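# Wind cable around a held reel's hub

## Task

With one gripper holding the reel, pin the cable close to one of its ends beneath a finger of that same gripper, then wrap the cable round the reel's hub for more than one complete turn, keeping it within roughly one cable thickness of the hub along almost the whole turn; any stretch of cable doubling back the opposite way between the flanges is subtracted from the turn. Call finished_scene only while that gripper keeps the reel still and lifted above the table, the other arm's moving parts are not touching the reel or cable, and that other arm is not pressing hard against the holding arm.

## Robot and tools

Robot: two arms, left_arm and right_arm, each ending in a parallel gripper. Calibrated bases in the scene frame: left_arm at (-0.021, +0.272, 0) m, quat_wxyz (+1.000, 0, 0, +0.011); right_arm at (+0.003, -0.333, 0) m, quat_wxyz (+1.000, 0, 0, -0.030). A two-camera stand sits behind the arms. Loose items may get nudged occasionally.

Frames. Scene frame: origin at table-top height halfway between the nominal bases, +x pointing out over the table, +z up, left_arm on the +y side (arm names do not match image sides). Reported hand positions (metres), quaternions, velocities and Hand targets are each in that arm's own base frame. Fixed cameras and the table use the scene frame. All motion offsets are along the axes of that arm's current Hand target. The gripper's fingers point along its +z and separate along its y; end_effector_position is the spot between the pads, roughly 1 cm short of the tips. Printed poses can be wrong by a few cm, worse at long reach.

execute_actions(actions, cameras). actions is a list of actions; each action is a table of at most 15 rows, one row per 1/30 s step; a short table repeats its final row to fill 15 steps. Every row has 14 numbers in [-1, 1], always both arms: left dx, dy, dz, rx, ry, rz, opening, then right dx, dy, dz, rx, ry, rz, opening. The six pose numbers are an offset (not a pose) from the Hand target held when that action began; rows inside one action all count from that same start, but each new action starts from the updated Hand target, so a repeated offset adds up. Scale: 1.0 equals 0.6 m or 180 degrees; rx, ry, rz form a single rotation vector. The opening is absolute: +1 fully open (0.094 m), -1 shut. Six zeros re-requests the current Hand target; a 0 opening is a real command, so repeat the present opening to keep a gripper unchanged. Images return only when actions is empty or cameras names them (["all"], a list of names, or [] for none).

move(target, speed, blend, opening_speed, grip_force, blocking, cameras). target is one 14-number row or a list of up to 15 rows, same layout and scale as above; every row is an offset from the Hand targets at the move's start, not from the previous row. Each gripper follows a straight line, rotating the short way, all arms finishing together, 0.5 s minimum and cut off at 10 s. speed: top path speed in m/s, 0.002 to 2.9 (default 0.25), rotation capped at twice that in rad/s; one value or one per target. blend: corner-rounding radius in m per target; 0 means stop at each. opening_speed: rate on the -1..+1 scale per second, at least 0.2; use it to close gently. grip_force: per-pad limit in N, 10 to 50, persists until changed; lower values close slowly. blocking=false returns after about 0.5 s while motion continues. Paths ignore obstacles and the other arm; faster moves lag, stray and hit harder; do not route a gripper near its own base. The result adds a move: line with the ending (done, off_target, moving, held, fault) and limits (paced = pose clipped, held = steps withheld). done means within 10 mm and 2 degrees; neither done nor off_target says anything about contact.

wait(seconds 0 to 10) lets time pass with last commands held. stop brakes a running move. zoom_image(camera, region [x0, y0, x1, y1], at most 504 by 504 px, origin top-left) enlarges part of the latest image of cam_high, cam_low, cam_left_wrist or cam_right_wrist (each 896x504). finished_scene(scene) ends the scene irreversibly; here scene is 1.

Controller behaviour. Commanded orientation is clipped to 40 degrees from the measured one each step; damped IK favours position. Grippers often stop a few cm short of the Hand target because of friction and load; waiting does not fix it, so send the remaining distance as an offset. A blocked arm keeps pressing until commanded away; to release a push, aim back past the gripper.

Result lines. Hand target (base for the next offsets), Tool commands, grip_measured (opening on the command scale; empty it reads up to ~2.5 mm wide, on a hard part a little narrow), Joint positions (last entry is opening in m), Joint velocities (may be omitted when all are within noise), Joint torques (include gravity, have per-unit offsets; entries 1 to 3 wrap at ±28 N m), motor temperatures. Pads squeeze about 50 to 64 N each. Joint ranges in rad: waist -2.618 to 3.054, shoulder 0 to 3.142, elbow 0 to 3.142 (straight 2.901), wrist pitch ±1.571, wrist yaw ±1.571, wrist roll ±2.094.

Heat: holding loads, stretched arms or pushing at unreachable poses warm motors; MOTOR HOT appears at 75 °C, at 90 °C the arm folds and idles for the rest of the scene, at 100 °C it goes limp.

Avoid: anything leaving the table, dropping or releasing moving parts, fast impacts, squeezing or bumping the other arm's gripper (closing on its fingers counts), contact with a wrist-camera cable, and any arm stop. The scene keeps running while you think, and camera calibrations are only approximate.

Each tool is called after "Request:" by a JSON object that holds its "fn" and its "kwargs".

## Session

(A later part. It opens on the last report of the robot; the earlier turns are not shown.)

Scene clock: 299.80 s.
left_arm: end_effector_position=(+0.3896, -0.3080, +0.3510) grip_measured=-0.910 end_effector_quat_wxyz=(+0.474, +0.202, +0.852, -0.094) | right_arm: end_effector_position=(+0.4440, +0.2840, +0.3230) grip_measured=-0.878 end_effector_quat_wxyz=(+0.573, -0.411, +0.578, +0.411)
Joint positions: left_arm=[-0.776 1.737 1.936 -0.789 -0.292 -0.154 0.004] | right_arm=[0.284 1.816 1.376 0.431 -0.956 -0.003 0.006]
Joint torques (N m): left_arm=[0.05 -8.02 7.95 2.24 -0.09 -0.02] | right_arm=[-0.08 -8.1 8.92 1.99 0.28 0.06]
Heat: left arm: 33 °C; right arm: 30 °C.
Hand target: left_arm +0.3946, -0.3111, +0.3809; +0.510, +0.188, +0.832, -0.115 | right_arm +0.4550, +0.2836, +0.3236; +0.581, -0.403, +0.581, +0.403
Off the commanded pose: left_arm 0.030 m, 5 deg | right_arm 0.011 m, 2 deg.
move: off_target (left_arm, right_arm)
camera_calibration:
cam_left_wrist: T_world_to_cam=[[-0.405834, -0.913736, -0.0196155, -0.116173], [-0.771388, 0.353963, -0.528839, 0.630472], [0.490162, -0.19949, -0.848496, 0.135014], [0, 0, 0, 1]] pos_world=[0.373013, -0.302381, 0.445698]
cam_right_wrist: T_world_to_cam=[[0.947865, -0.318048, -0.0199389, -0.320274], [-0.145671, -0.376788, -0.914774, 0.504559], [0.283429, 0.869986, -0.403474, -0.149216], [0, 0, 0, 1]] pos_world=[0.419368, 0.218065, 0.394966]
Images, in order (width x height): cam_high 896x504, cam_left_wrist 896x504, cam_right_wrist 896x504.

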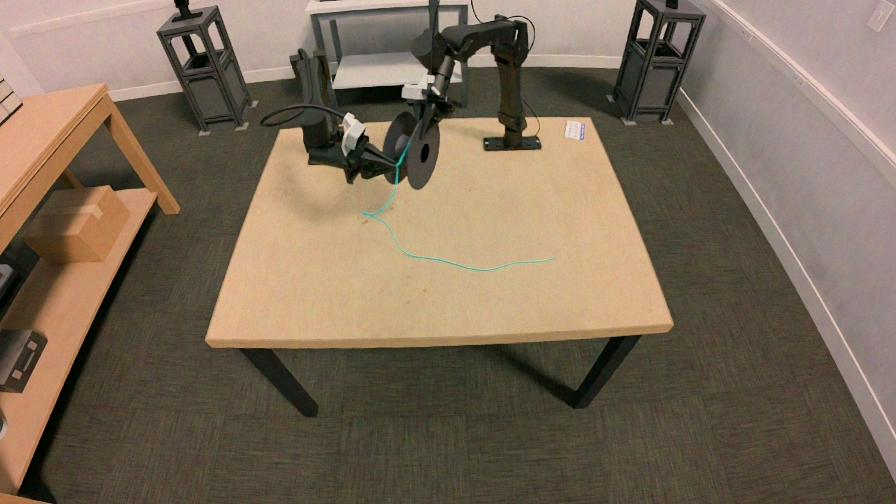

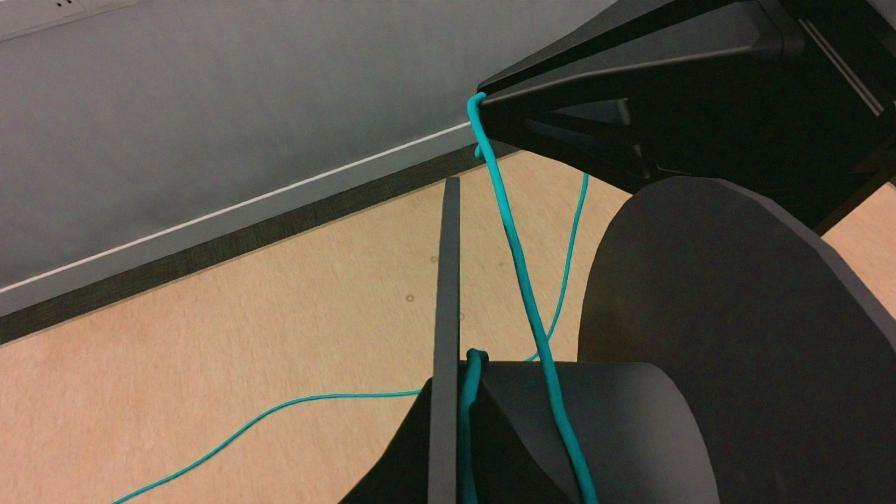

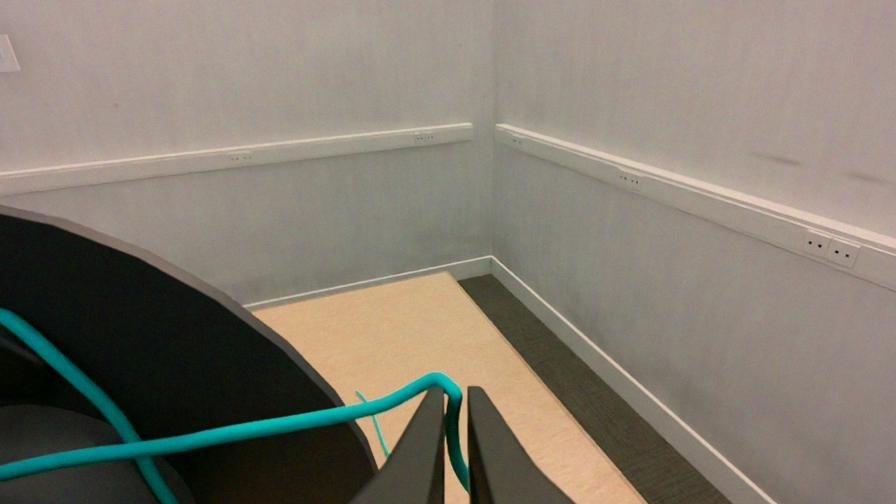

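Request:
{"fn": "move", "kwargs": {"target": [[0,0,0,0,0,0,-1,0,0,0,0,0,0,0],[0,0,0,0,0,0,-1,0.02,-0.02,-0.2,0,0,0,0]], "speed": 0.1, "opening_speed": 0.8, "cameras": ["all"]}}

Request:
{"fn": "zoom_image", "kwargs": {"camera": "cam_low", "region": [300, 60, 480, 240]}}

Scene clock: 303.87 s.
left_arm: end_effector_position=(+0.3882, -0.3072, +0.3486) grip_measured=-0.910 end_effector_quat_wxyz=(+0.469, +0.205, +0.854, -0.092) | right_arm: end_effector_position=(+0.4315, +0.1671, +0.3046) grip_measured=-0.001 end_effector_quat_wxyz=(+0.575, -0.397, +0.589, +0.406)
Joint positions: left_arm=[-0.776 1.737 1.936 -0.801 -0.289 -0.151 0.004] | right_arm=[-0.007 1.705 1.175 0.504 -1.213 -0.003 0.047]
Joint torques (N m): left_arm=[0.2 -8.27 8.05 2.33 -0.11 -0.05] | right_arm=[0.01 -10.95 5.53 1.83 -0.09 0.01]
Heat: left arm: 34 °C; right arm: 30 °C.
Hand target: left_arm +0.3946, -0.3111, +0.3809; +0.510, +0.188, +0.832, -0.115 | right_arm +0.4241, +0.1670, +0.3119; +0.581, -0.403, +0.581, +0.403
Off the commanded pose: left_arm 0.033 m, 6 deg | right_arm 0.010 m, 1 deg.
move: off_target (left_arm)
camera_calibration:
cam_left_wrist: T_world_to_cam=[[-0.409, -0.912196, -0.0248602, -0.112534], [-0.7746, 0.36145, -0.518988, 0.628048], [0.482404, -0.193009, -0.85442, 0.140857], [0, 0, 0, 1]] pos_world=[0.372509, -0.302475, 0.443503]
cam_right_wrist: T_world_to_cam=[[0.936265, -0.349249, -0.0378489, -0.330361], [-0.174674, -0.369352, -0.912726, 0.452466], [0.304789, 0.861165, -0.406816, -0.0581832], [0, 0, 0, 1]] pos_world=[0.406073, 0.101846, 0.376804]

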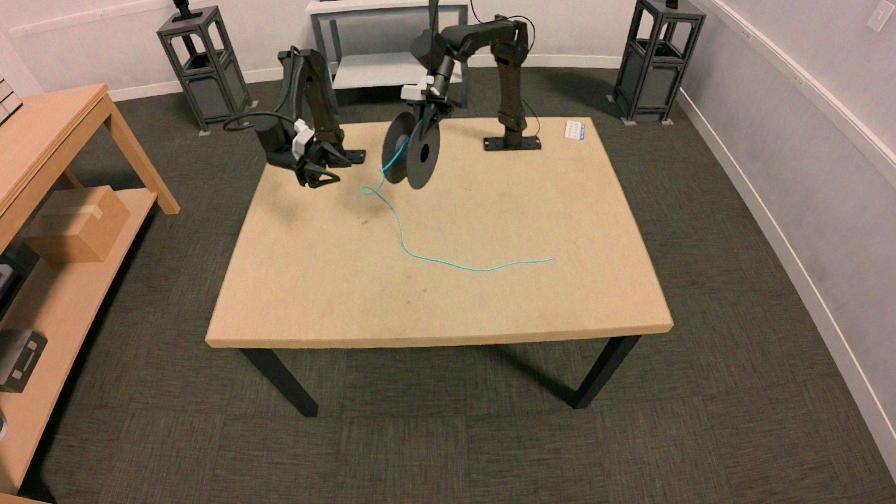

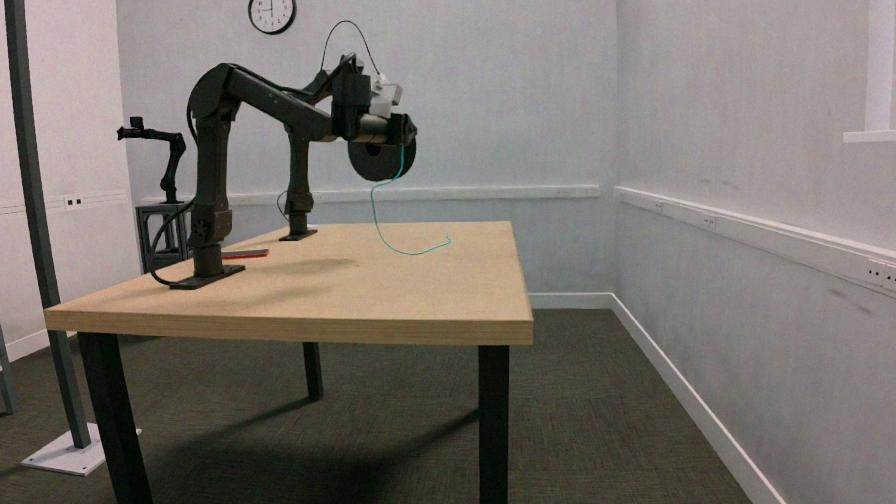

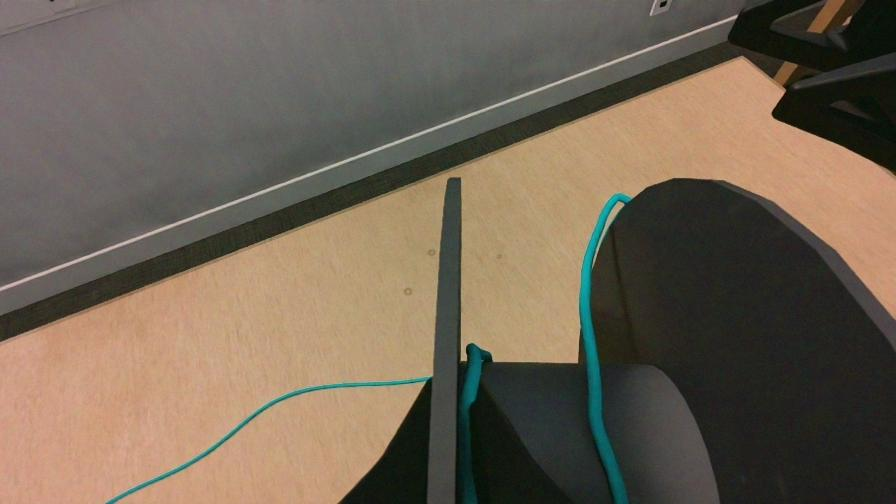

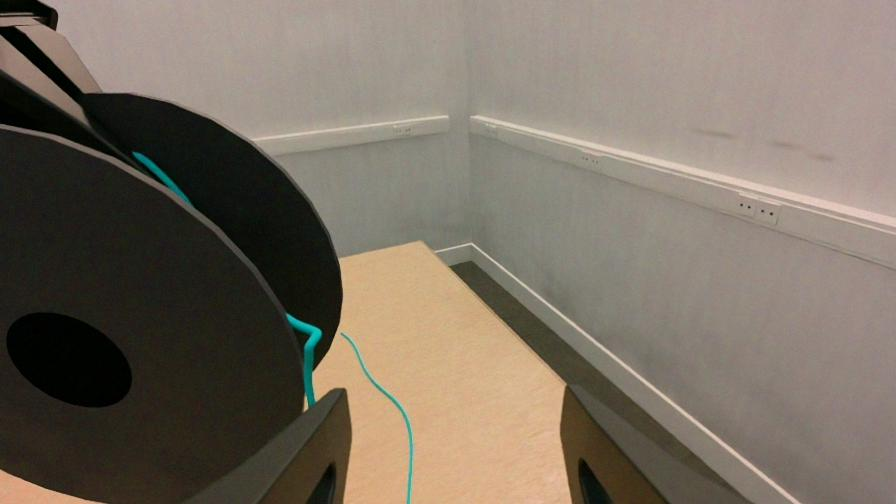

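Scaled by 2.800 from the camera's 896x504 image, which has a finer 1280x720 frame.

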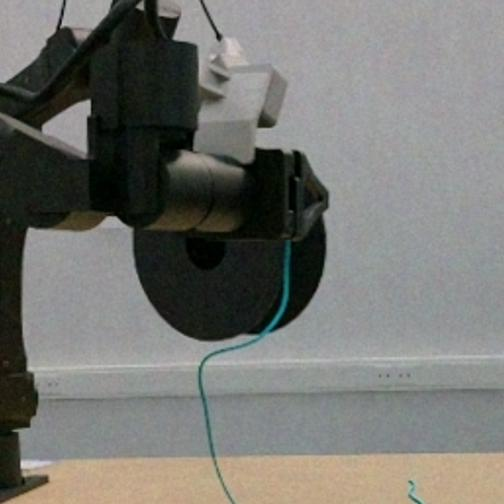

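Request:
{"fn": "move", "kwargs": {"target": [[0,0,0,0,0,0,-1,0,0,-0.174,0,0,0,0],[0,0,0,0,0,0,-1,0.333,0.1457,-0.174,0,0,0,0]], "speed": 0.2, "blend": [0.03,0], "cameras": ["all"]}}

Scene clock: 310.93 s.
left_arm: end_effector_position=(+0.3882, -0.3072, +0.3486) grip_measured=-0.910 end_effector_quat_wxyz=(+0.469, +0.205, +0.854, -0.092) | right_arm: end_effector_position=(+0.3086, +0.0974, +0.1175) grip_measured=-0.001 end_effector_quat_wxyz=(+0.578, -0.415, +0.583, +0.393)
Joint positions: left_arm=[-0.776 1.737 1.936 -0.801 -0.289 -0.151 0.004] | right_arm=[-0.287 1.821 0.435 1.056 -1.498 -0.351 0.047]
Joint torques (N m): left_arm=[0.16 -8.25 8.01 2.31 -0.1 -0.04] | right_arm=[0.36 -5.15 2.86 1.63 -0.18 0.08]
Heat: left arm: 35 °C; right arm: 30 °C.
Hand target: left_arm +0.3946, -0.3111, +0.3809; +0.510, +0.188, +0.832, -0.115 | right_arm +0.3055, +0.0998, +0.1121; +0.581, -0.403, +0.581, +0.403
Off the commanded pose: left_arm 0.033 m, 6 deg | right_arm 0.007 m, 2 deg.
move: off_target (left_arm)
camera_calibration:
cam_left_wrist: T_world_to_cam=[[-0.409, -0.912196, -0.0248602, -0.112534], [-0.7746, 0.36145, -0.518988, 0.628048], [0.482404, -0.193009, -0.85442, 0.140857], [0, 0, 0, 1]] pos_world=[0.372509, -0.302475, 0.443503]
cam_right_wrist: T_world_to_cam=[[0.93984, -0.341567, 0.0058219, -0.253686], [-0.138592, -0.39681, -0.907377, 0.225464], [0.31224, 0.851982, -0.420277, -0.0365335], [0, 0, 0, 1]] pos_world=[0.281079, 0.0339417, 0.190703]

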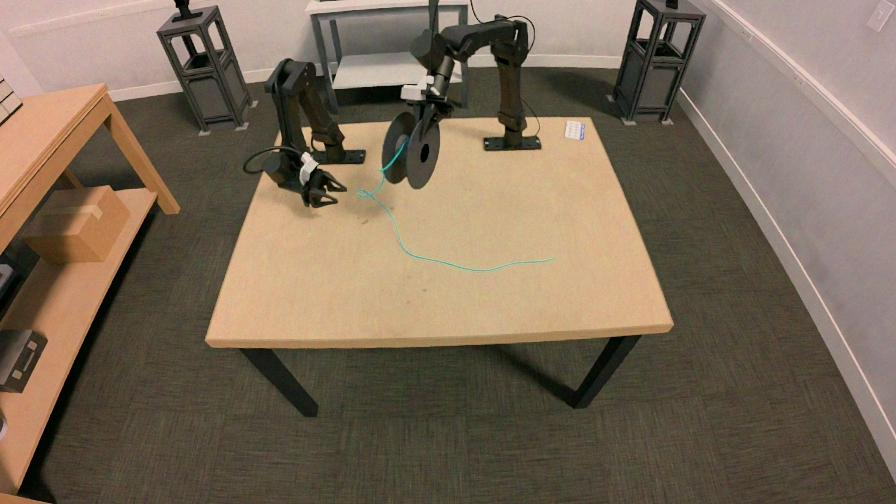

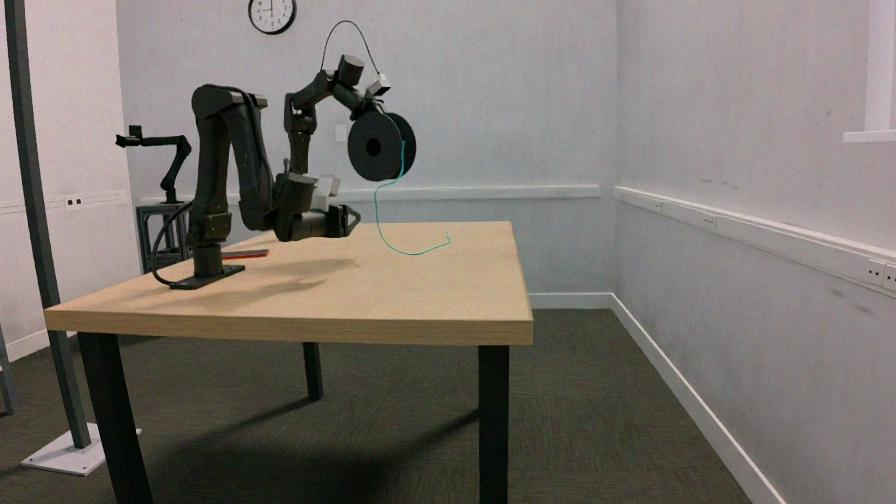

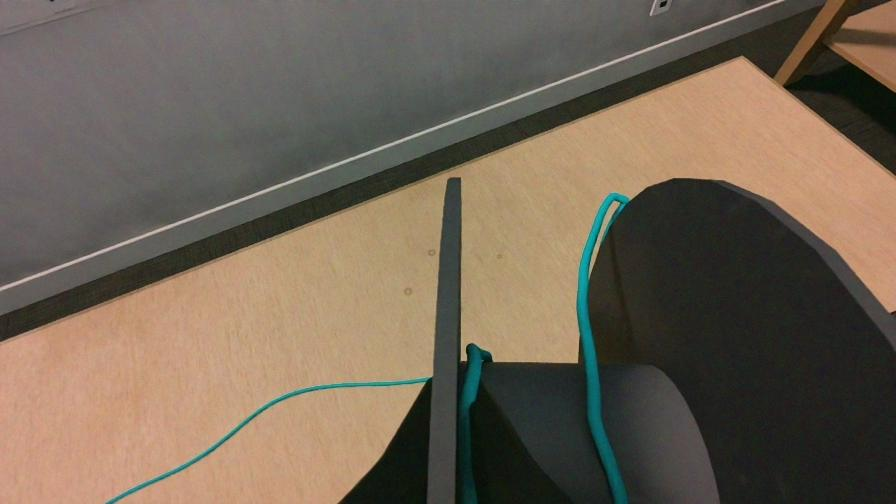

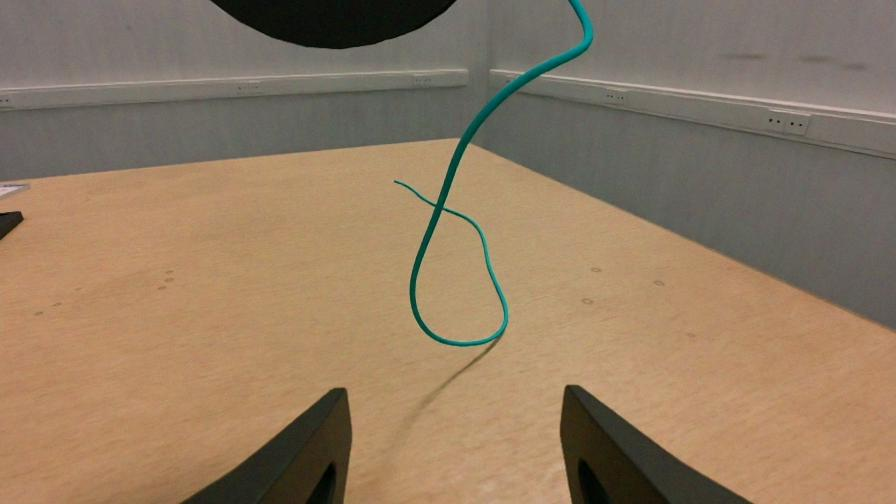

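Request:
{"fn": "move", "kwargs": {"target": [0,0,0,0,0,0,-1,0.008,0.02,0.17,0,0,0,0], "speed": 0.12, "cameras": ["cam_right_wrist"]}}

Scene clock: 313.23 s.
left_arm: end_effector_position=(+0.3882, -0.3072, +0.3486) grip_measured=-0.910 end_effector_quat_wxyz=(+0.469, +0.205, +0.854, -0.092) | right_arm: end_effector_position=(+0.3246, +0.1987, +0.0963) grip_measured=-0.001 end_effector_quat_wxyz=(+0.548, -0.392, +0.609, +0.418)
Joint positions: left_arm=[-0.776 1.737 1.936 -0.801 -0.289 -0.151 0.004] | right_arm=[0.107 2.011 0.45 1.448 -1.114 -0.02 0.047]
Joint torques (N m): left_arm=[0.13 -8.17 8.08 2.31 -0.09 -0.02] | right_arm=[0.25 -6 3.97 2.96 0.06 0.06]
Heat: left arm: 35 °C; right arm: 30 °C.
Hand target: left_arm +0.3946, -0.3111, +0.3809; +0.510, +0.188, +0.832, -0.115 | right_arm +0.3302, +0.1994, +0.1071; +0.581, -0.403, +0.581, +0.403
Off the commanded pose: left_arm 0.033 m, 6 deg | right_arm 0.012 m, 5 deg.
move: off_target (left_arm, right_arm)
camera_calibration:
cam_right_wrist: T_world_to_cam=[[0.93669, -0.336627, -0.0964063, -0.22404], [-0.23127, -0.388021, -0.892162, 0.275348], [0.262919, 0.857975, -0.441307, -0.119933], [0, 0, 0, 1]] pos_world=[0.305069, 0.134322, 0.171129]
Images, in order (width x height): cam_right_wrist 896x504.

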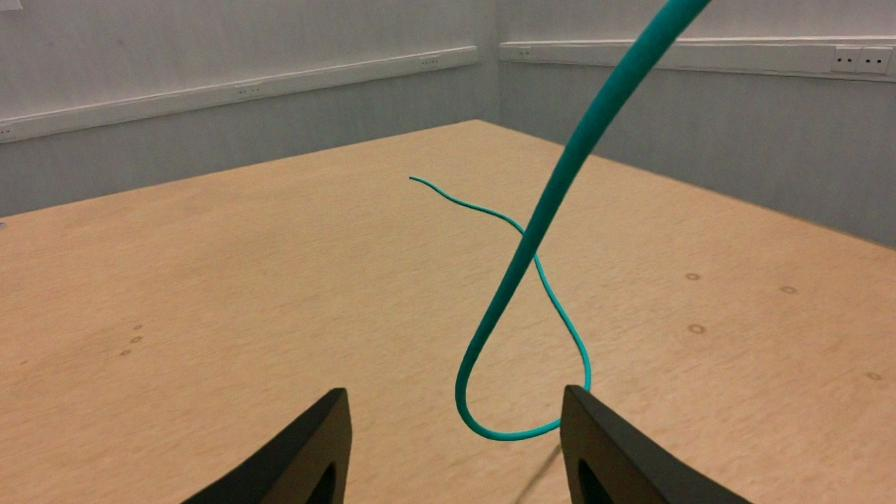

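Request:
{"fn": "move", "kwargs": {"target": [0,0,0,0,0,0,-1,-0.01,-0.023,0.08,0,0,0,0], "speed": 0.1, "cameras": ["cam_right_wrist"]}}

Scene clock: 314.87 s.
left_arm: end_effector_position=(+0.3882, -0.3072, +0.3486) grip_measured=-0.910 end_effector_quat_wxyz=(+0.469, +0.205, +0.854, -0.092) | right_arm: end_effector_position=(+0.3556, +0.2387, +0.1161) grip_measured=-0.001 end_effector_quat_wxyz=(+0.578, -0.406, +0.580, +0.405)
Joint positions: left_arm=[-0.776 1.737 1.936 -0.801 -0.289 -0.151 0.004] | right_arm=[0.228 2.05 0.603 1.442 -0.993 -0.004 0.047]
Joint torques (N m): left_arm=[0.24 -8.14 7.95 2.33 -0.11 -0.03] | right_arm=[0.25 -6.83 4.63 2.04 0.14 0.05]
Heat: left arm: 35 °C; right arm: 30 °C.
Hand target: left_arm +0.3946, -0.3111, +0.3809; +0.510, +0.188, +0.832, -0.115 | right_arm +0.3598, +0.2396, +0.1131; +0.581, -0.403, +0.581, +0.403
Off the commanded pose: left_arm 0.033 m, 6 deg | right_arm 0.005 m, 1 deg.
move: off_target (left_arm)
camera_calibration:
cam_right_wrist: T_world_to_cam=[[0.941844, -0.335647, -0.0164554, -0.249054], [-0.148994, -0.373191, -0.915713, 0.285702], [0.301215, 0.86491, -0.401497, -0.173525], [0, 0, 0, 1]] pos_world=[0.329406, 0.173111, 0.187853]
Images, in order (width x height): cam_right_wrist 896x504.

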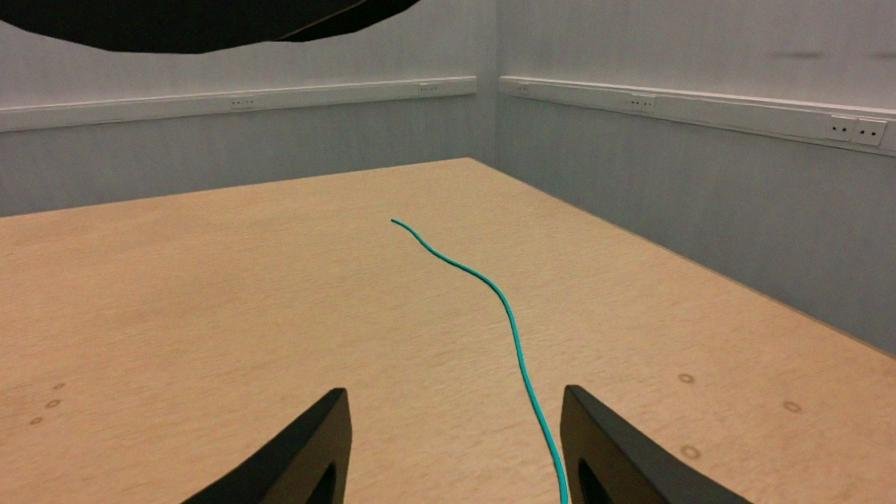

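Request:
{"fn": "wait", "kwargs": {"seconds": 0.2, "cameras": ["all"]}}

Request:
{"fn": "zoom_image", "kwargs": {"camera": "cam_high", "region": [320, 90, 480, 250]}}

Request:
{"fn": "zoom_image", "kwargs": {"camera": "cam_low", "region": [300, 100, 460, 260]}}

Scene clock: 315.43 s.
left_arm: end_effector_position=(+0.3882, -0.3072, +0.3486) grip_measured=-0.910 end_effector_quat_wxyz=(+0.469, +0.205, +0.854, -0.092) | right_arm: end_effector_position=(+0.3556, +0.2387, +0.1161) grip_measured=-0.001 end_effector_quat_wxyz=(+0.578, -0.406, +0.580, +0.405)
Joint positions: left_arm=[-0.776 1.737 1.936 -0.801 -0.289 -0.151 0.004] | right_arm=[0.228 2.05 0.603 1.442 -0.993 -0.004 0.047]
Joint torques (N m): left_arm=[0.14 -8.1 7.92 2.33 -0.12 -0.04] | right_arm=[0.21 -6.79 4.59 2.03 0.13 0.06]
Heat: left arm: 35 °C; right arm: 30 °C.
Hand target: left_arm +0.3946, -0.3111, +0.3809; +0.510, +0.188, +0.832, -0.115 | right_arm +0.3598, +0.2396, +0.1131; +0.581, -0.403, +0.581, +0.403
Tool commands: left_gripper/opening=-1.0 right_gripper/opening=+0.0
Off the commanded pose: left_arm 0.033 m, 6 deg | right_arm 0.005 m, 1 deg.
wait: 0.20 s; at rest from the start
camera_calibration:
cam_left_wrist: T_world_to_cam=[[-0.409, -0.912196, -0.0248602, -0.112534], [-0.7746, 0.36145, -0.518988, 0.628048], [0.482404, -0.193009, -0.85442, 0.140857], [0, 0, 0, 1]] pos_world=[0.372509, -0.302475, 0.443503]
cam_right_wrist: T_world_to_cam=[[0.941696, -0.336043, -0.0168553, -0.248954], [-0.149499, -0.373013, -0.915703, 0.285852], [0.301429, 0.864833, -0.401503, -0.173611], [0, 0, 0, 1]] pos_world=[0.329505, 0.173112, 0.187854]

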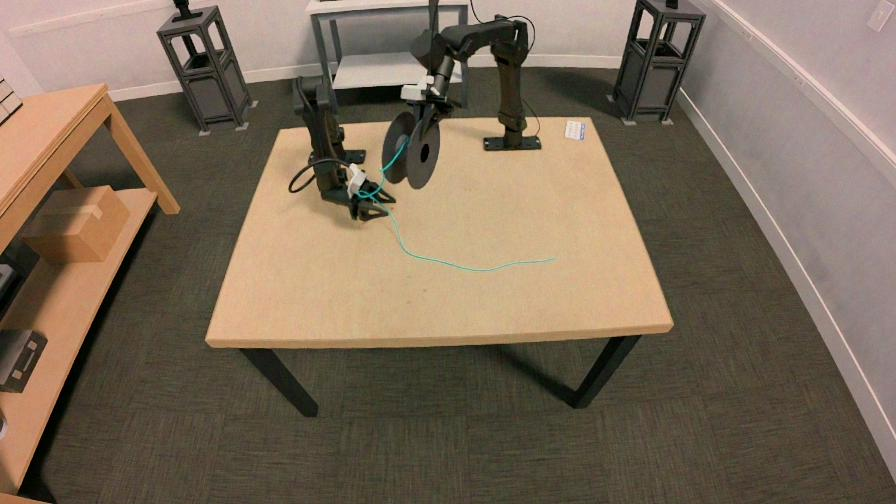

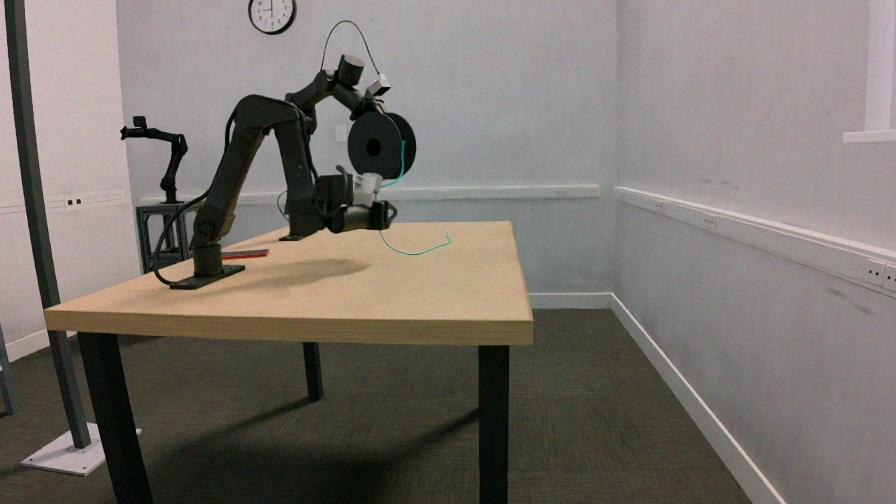

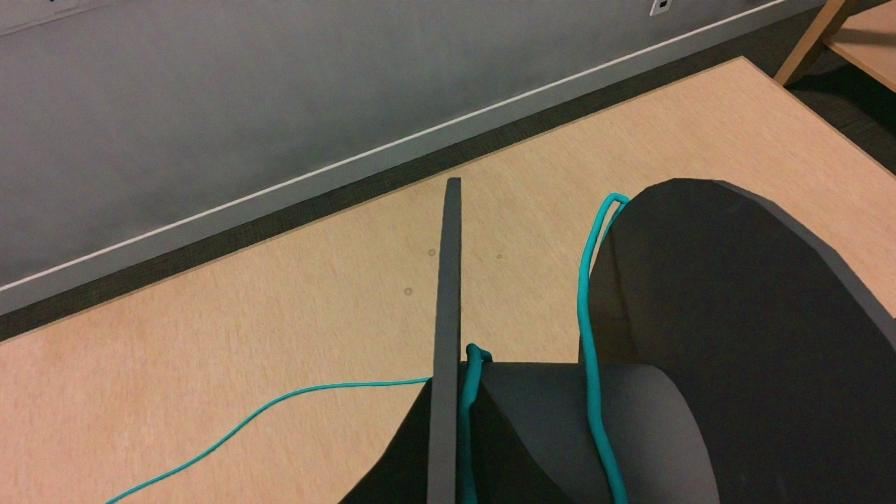

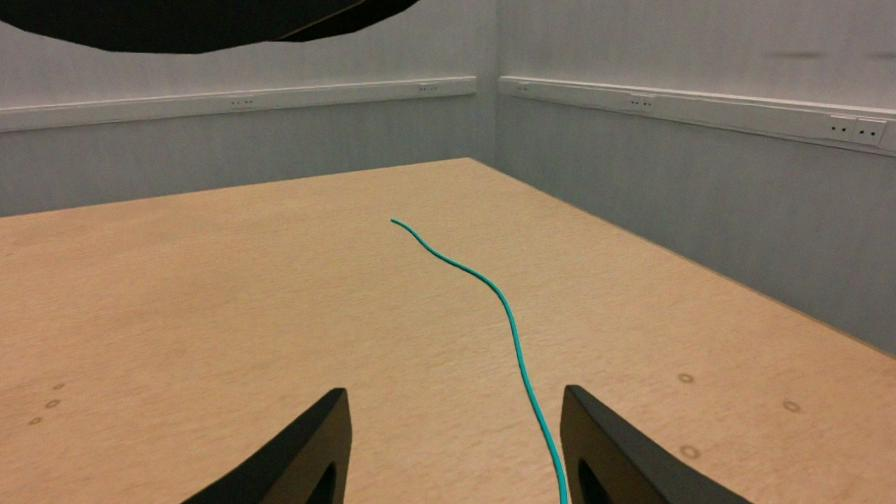

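Scaled by 3.150 from the camera's 896x504 image, which has a finer 1280x720 frame.

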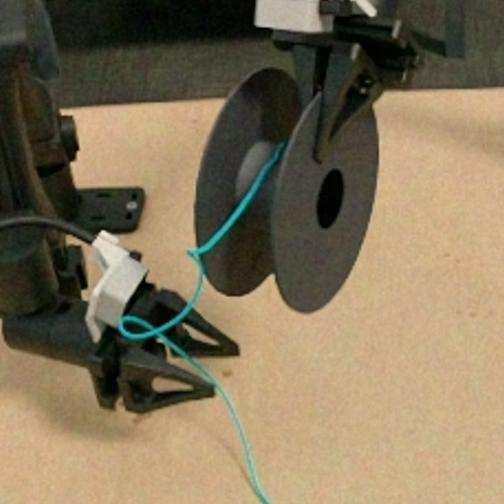

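Scaled by 3.150 from the camera's 896x504 image, which has a finer 1280x720 frame.

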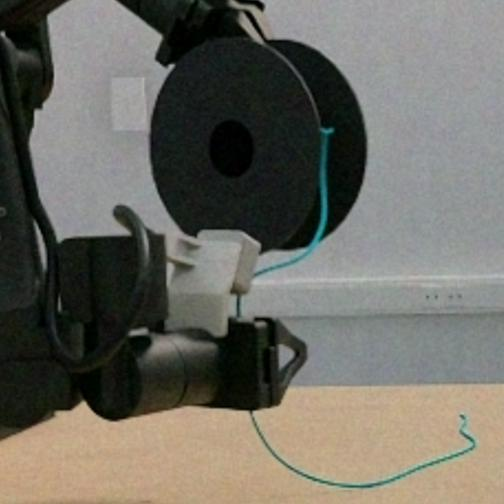

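Request:
{"fn": "move", "kwargs": {"target": [[0,0,0,0,0,0,-1,0,0,-0.095,0,0,0,0],[0,0,0,0,0,0,-1,0,0,-0.095,0,0,0,-0.4]], "speed": 0.08, "cameras": ["cam_right_wrist","cam_low"]}}

Request:
{"fn": "zoom_image", "kwargs": {"camera": "cam_low", "region": [300, 100, 460, 260]}}

Scene clock: 318.03 s.
left_arm: end_effector_position=(+0.3882, -0.3072, +0.3486) grip_measured=-0.910 end_effector_quat_wxyz=(+0.469, +0.205, +0.854, -0.092) | right_arm: end_effector_position=(+0.3419, +0.1871, +0.0975) grip_measured=-0.398 end_effector_quat_wxyz=(+0.554, -0.386, +0.608, +0.417)
Joint positions: left_arm=[-0.776 1.737 1.936 -0.801 -0.289 -0.151 0.004] | right_arm=[0.062 2.045 0.509 1.445 -1.147 -0.004 0.028]
Joint torques (N m): left_arm=[0.23 -8.14 7.99 2.34 -0.12 -0.04] | right_arm=[-0.16 -10 2.33 2.57 -0.09 -0.05]
Heat: left arm: 35 °C; right arm: 30 °C.
Hand target: left_arm +0.3946, -0.3111, +0.3809; +0.510, +0.188, +0.832, -0.115 | right_arm +0.3399, +0.1862, +0.1132; +0.581, -0.403, +0.581, +0.403
Off the commanded pose: left_arm 0.033 m, 6 deg | right_arm 0.016 m, 5 deg.
move: off_target (left_arm, right_arm); target 2's new opening was sent with right_arm's hand 0.016 m and 5 deg from that target
camera_calibration:
cam_right_wrist: T_world_to_cam=[[0.932959, -0.347042, -0.0956496, -0.24089], [-0.231633, -0.375346, -0.897475, 0.274244], [0.27556, 0.859463, -0.430569, -0.119617], [0, 0, 0, 1]] pos_world=[0.321226, 0.122143, 0.171583]
Images, in order (width x height): cam_low 896x504, cam_right_wrist 896x504.

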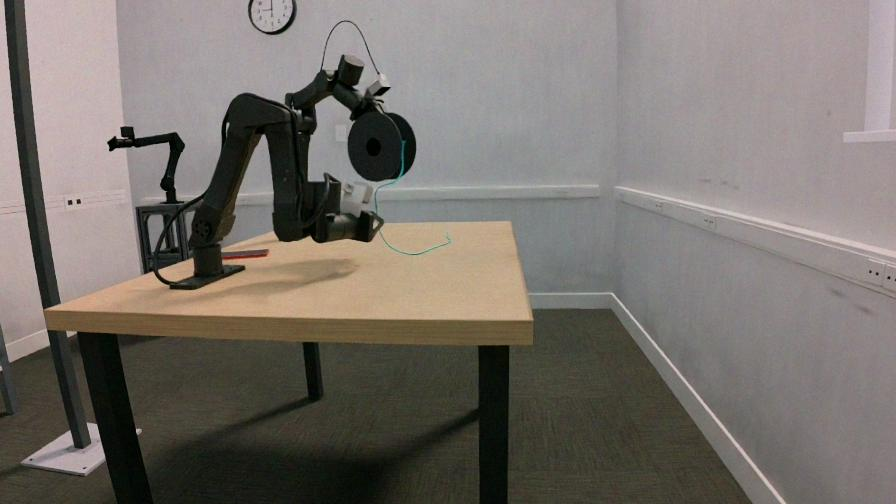

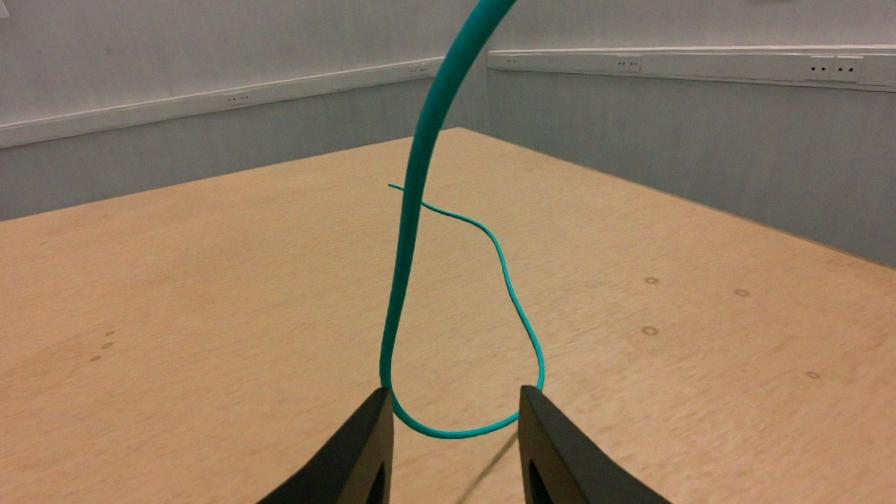

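Scaled by 3.150 from the camera's 896x504 image, which has a finer 1280x720 frame.

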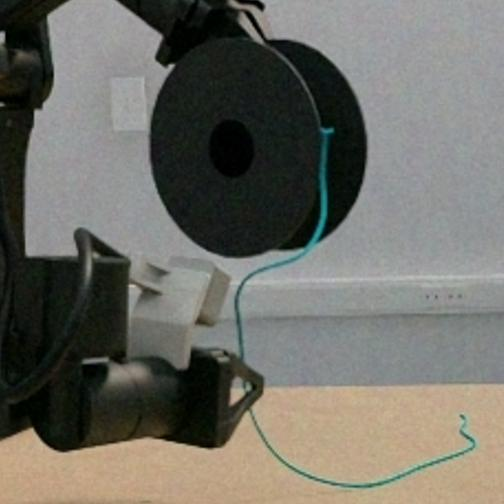

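Request:
{"fn": "move", "kwargs": {"target": [[0,0,0,0,0,0,-1,-0.06,0.015,-0.03,0,0,0,0.1],[0,0,0,0,0,0,-1,-0.06,0.015,0.05,0,0,0,0.1]], "speed": 0.08, "cameras": ["cam_right_wrist","cam_low"]}}

Request:
{"fn": "zoom_image", "kwargs": {"camera": "cam_low", "region": [300, 100, 460, 260]}}

Scene clock: 321.67 s.
left_arm: end_effector_position=(+0.3882, -0.3072, +0.3486) grip_measured=-0.910 end_effector_quat_wxyz=(+0.469, +0.205, +0.854, -0.092) | right_arm: end_effector_position=(+0.3365, +0.2161, +0.1535) grip_measured=+0.099 end_effector_quat_wxyz=(+0.584, -0.407, +0.575, +0.404)
Joint positions: left_arm=[-0.776 1.737 1.936 -0.801 -0.289 -0.151 0.004] | right_arm=[0.165 1.836 0.516 1.336 -1.055 0.003 0.052]
Joint torques (N m): left_arm=[0.12 -8.12 7.94 2.29 -0.11 -0.03] | right_arm=[0.36 -5.75 5.55 1.66 0.19 -0.02]
Heat: left arm: 36 °C; right arm: 30 °C.
Hand target: left_arm +0.3946, -0.3111, +0.3809; +0.510, +0.188, +0.832, -0.115 | right_arm +0.3420, +0.2174, +0.1491; +0.581, -0.403, +0.581, +0.403
Off the commanded pose: left_arm 0.033 m, 6 deg | right_arm 0.007 m, 1 deg.
move: off_target (left_arm)
camera_calibration:
cam_right_wrist: T_world_to_cam=[[0.941614, -0.336661, -0.00482888, -0.239522], [-0.136039, -0.367293, -0.920103, 0.303757], [0.307989, 0.867038, -0.391647, -0.137456], [0, 0, 0, 1]] pos_world=[0.309195, 0.15011, 0.224497]
Images, in order (width x height): cam_low 896x504, cam_right_wrist 896x504.

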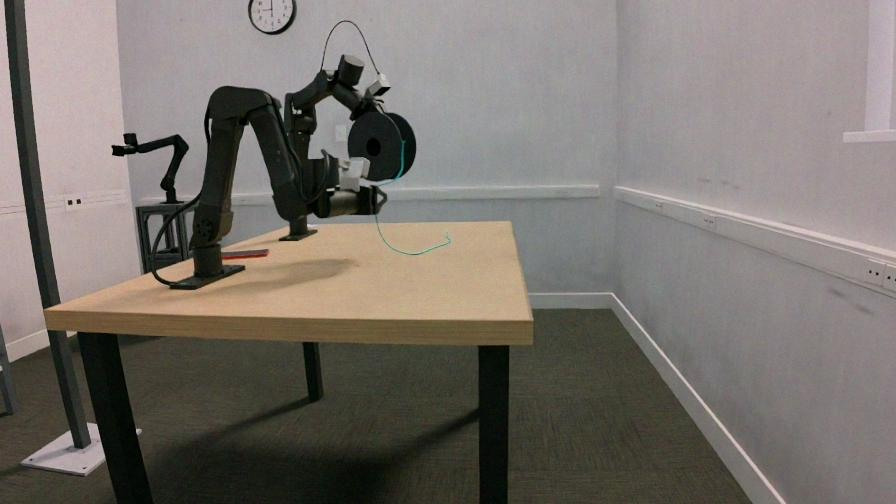

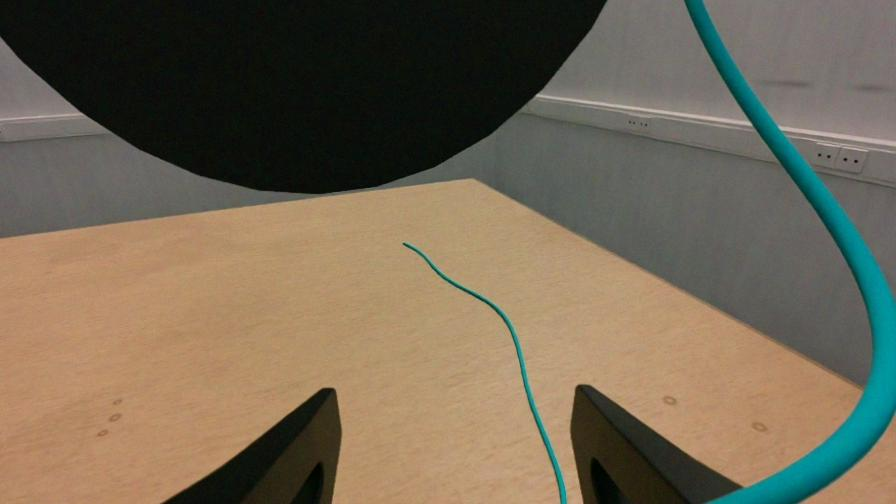

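Scaled by 3.150 from the camera's 896x504 image, which has a finer 1280x720 frame.

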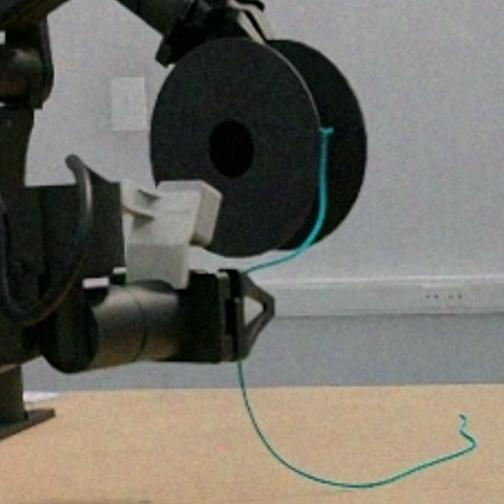

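Request:
{"fn": "move", "kwargs": {"target": [[0,0,0,0,0,0,-1,0,0,-0.055,0,0,0,0.1],[0,0,0,0,0,0,-1,0,0,-0.055,0,0,0,-1]], "speed": 0.08, "opening_speed": 0.7, "cameras": ["cam_right_wrist","cam_low","cam_high"]}}

Request:
{"fn": "zoom_image", "kwargs": {"camera": "cam_low", "region": [300, 100, 460, 260]}}

Request:
{"fn": "zoom_image", "kwargs": {"camera": "cam_high", "region": [320, 90, 480, 250]}}

Scene clock: 325.17 s.
left_arm: end_effector_position=(+0.3882, -0.3072, +0.3486) grip_measured=-0.910 end_effector_quat_wxyz=(+0.469, +0.205, +0.854, -0.092) | right_arm: end_effector_position=(+0.3338, +0.1875, +0.1443) grip_measured=-0.983 end_effector_quat_wxyz=(+0.575, -0.398, +0.588, +0.406)
Joint positions: left_arm=[-0.776 1.737 1.936 -0.801 -0.289 -0.151 0.004] | right_arm=[0.066 1.836 0.482 1.336 -1.144 0.003 0.001]
Joint torques (N m): left_arm=[-0.08 -8.21 8.1 2.35 -0.08 -0.01] | right_arm=[-0.23 -8.69 3.15 1.86 -0.04 -0.03]
Heat: left arm: 36 °C; right arm: 30 °C.
Hand target: left_arm +0.3946, -0.3111, +0.3809; +0.510, +0.188, +0.832, -0.115 | right_arm +0.3305, +0.1865, +0.1492; +0.581, -0.403, +0.581, +0.403
Off the commanded pose: left_arm 0.033 m, 6 deg | right_arm 0.006 m, 1 deg.
move: off_target (left_arm)
camera_calibration:
cam_right_wrist: T_world_to_cam=[[0.937423, -0.346371, -0.0355641, -0.239023], [-0.171101, -0.369283, -0.91343, 0.295475], [0.303252, 0.862356, -0.405439, -0.110992], [0, 0, 0, 1]] pos_world=[0.308281, 0.122038, 0.216395]
Images, in order (width x height): cam_high 896x504, cam_low 896x504, cam_right_wrist 896x504.

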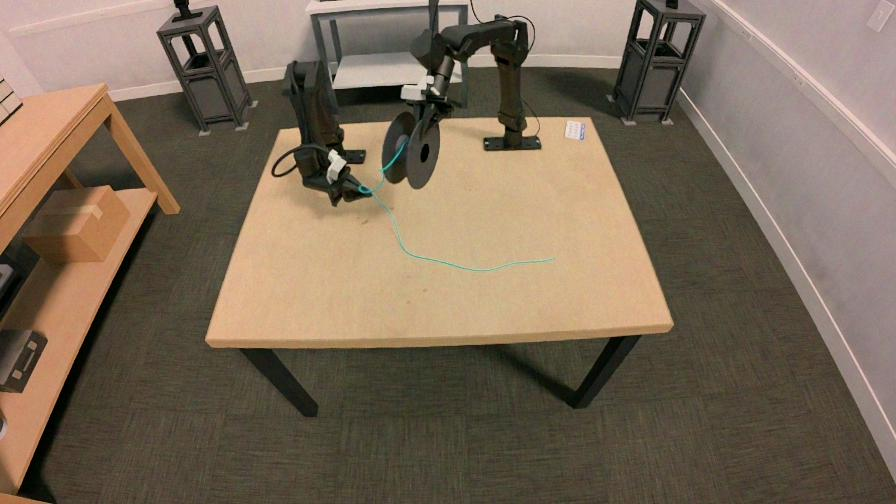

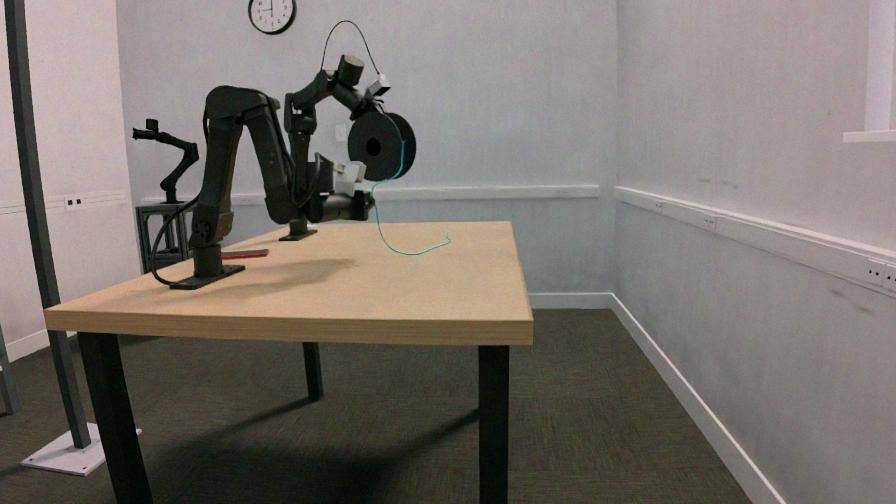

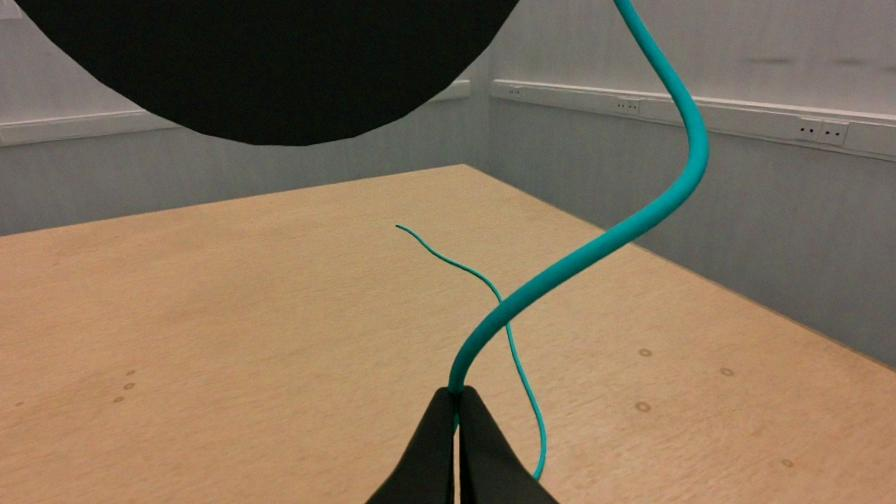

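Scaled by 3.150 from the camera's 896x504 image, which has a finer 1280x720 frame.

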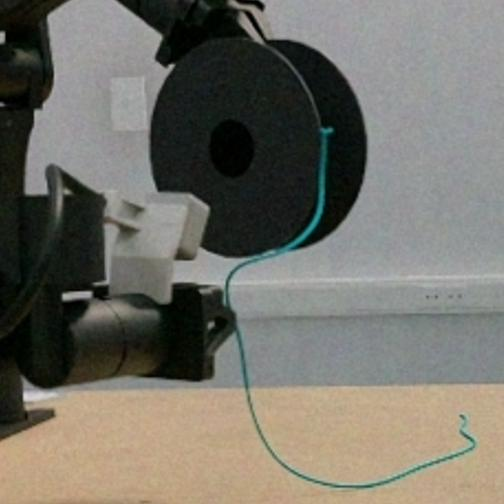

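Scaled by 3.150 from the camera's 896x504 image, which has a finer 1280x720 frame.

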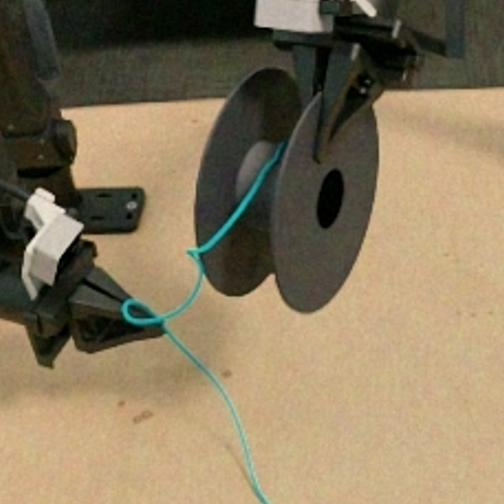

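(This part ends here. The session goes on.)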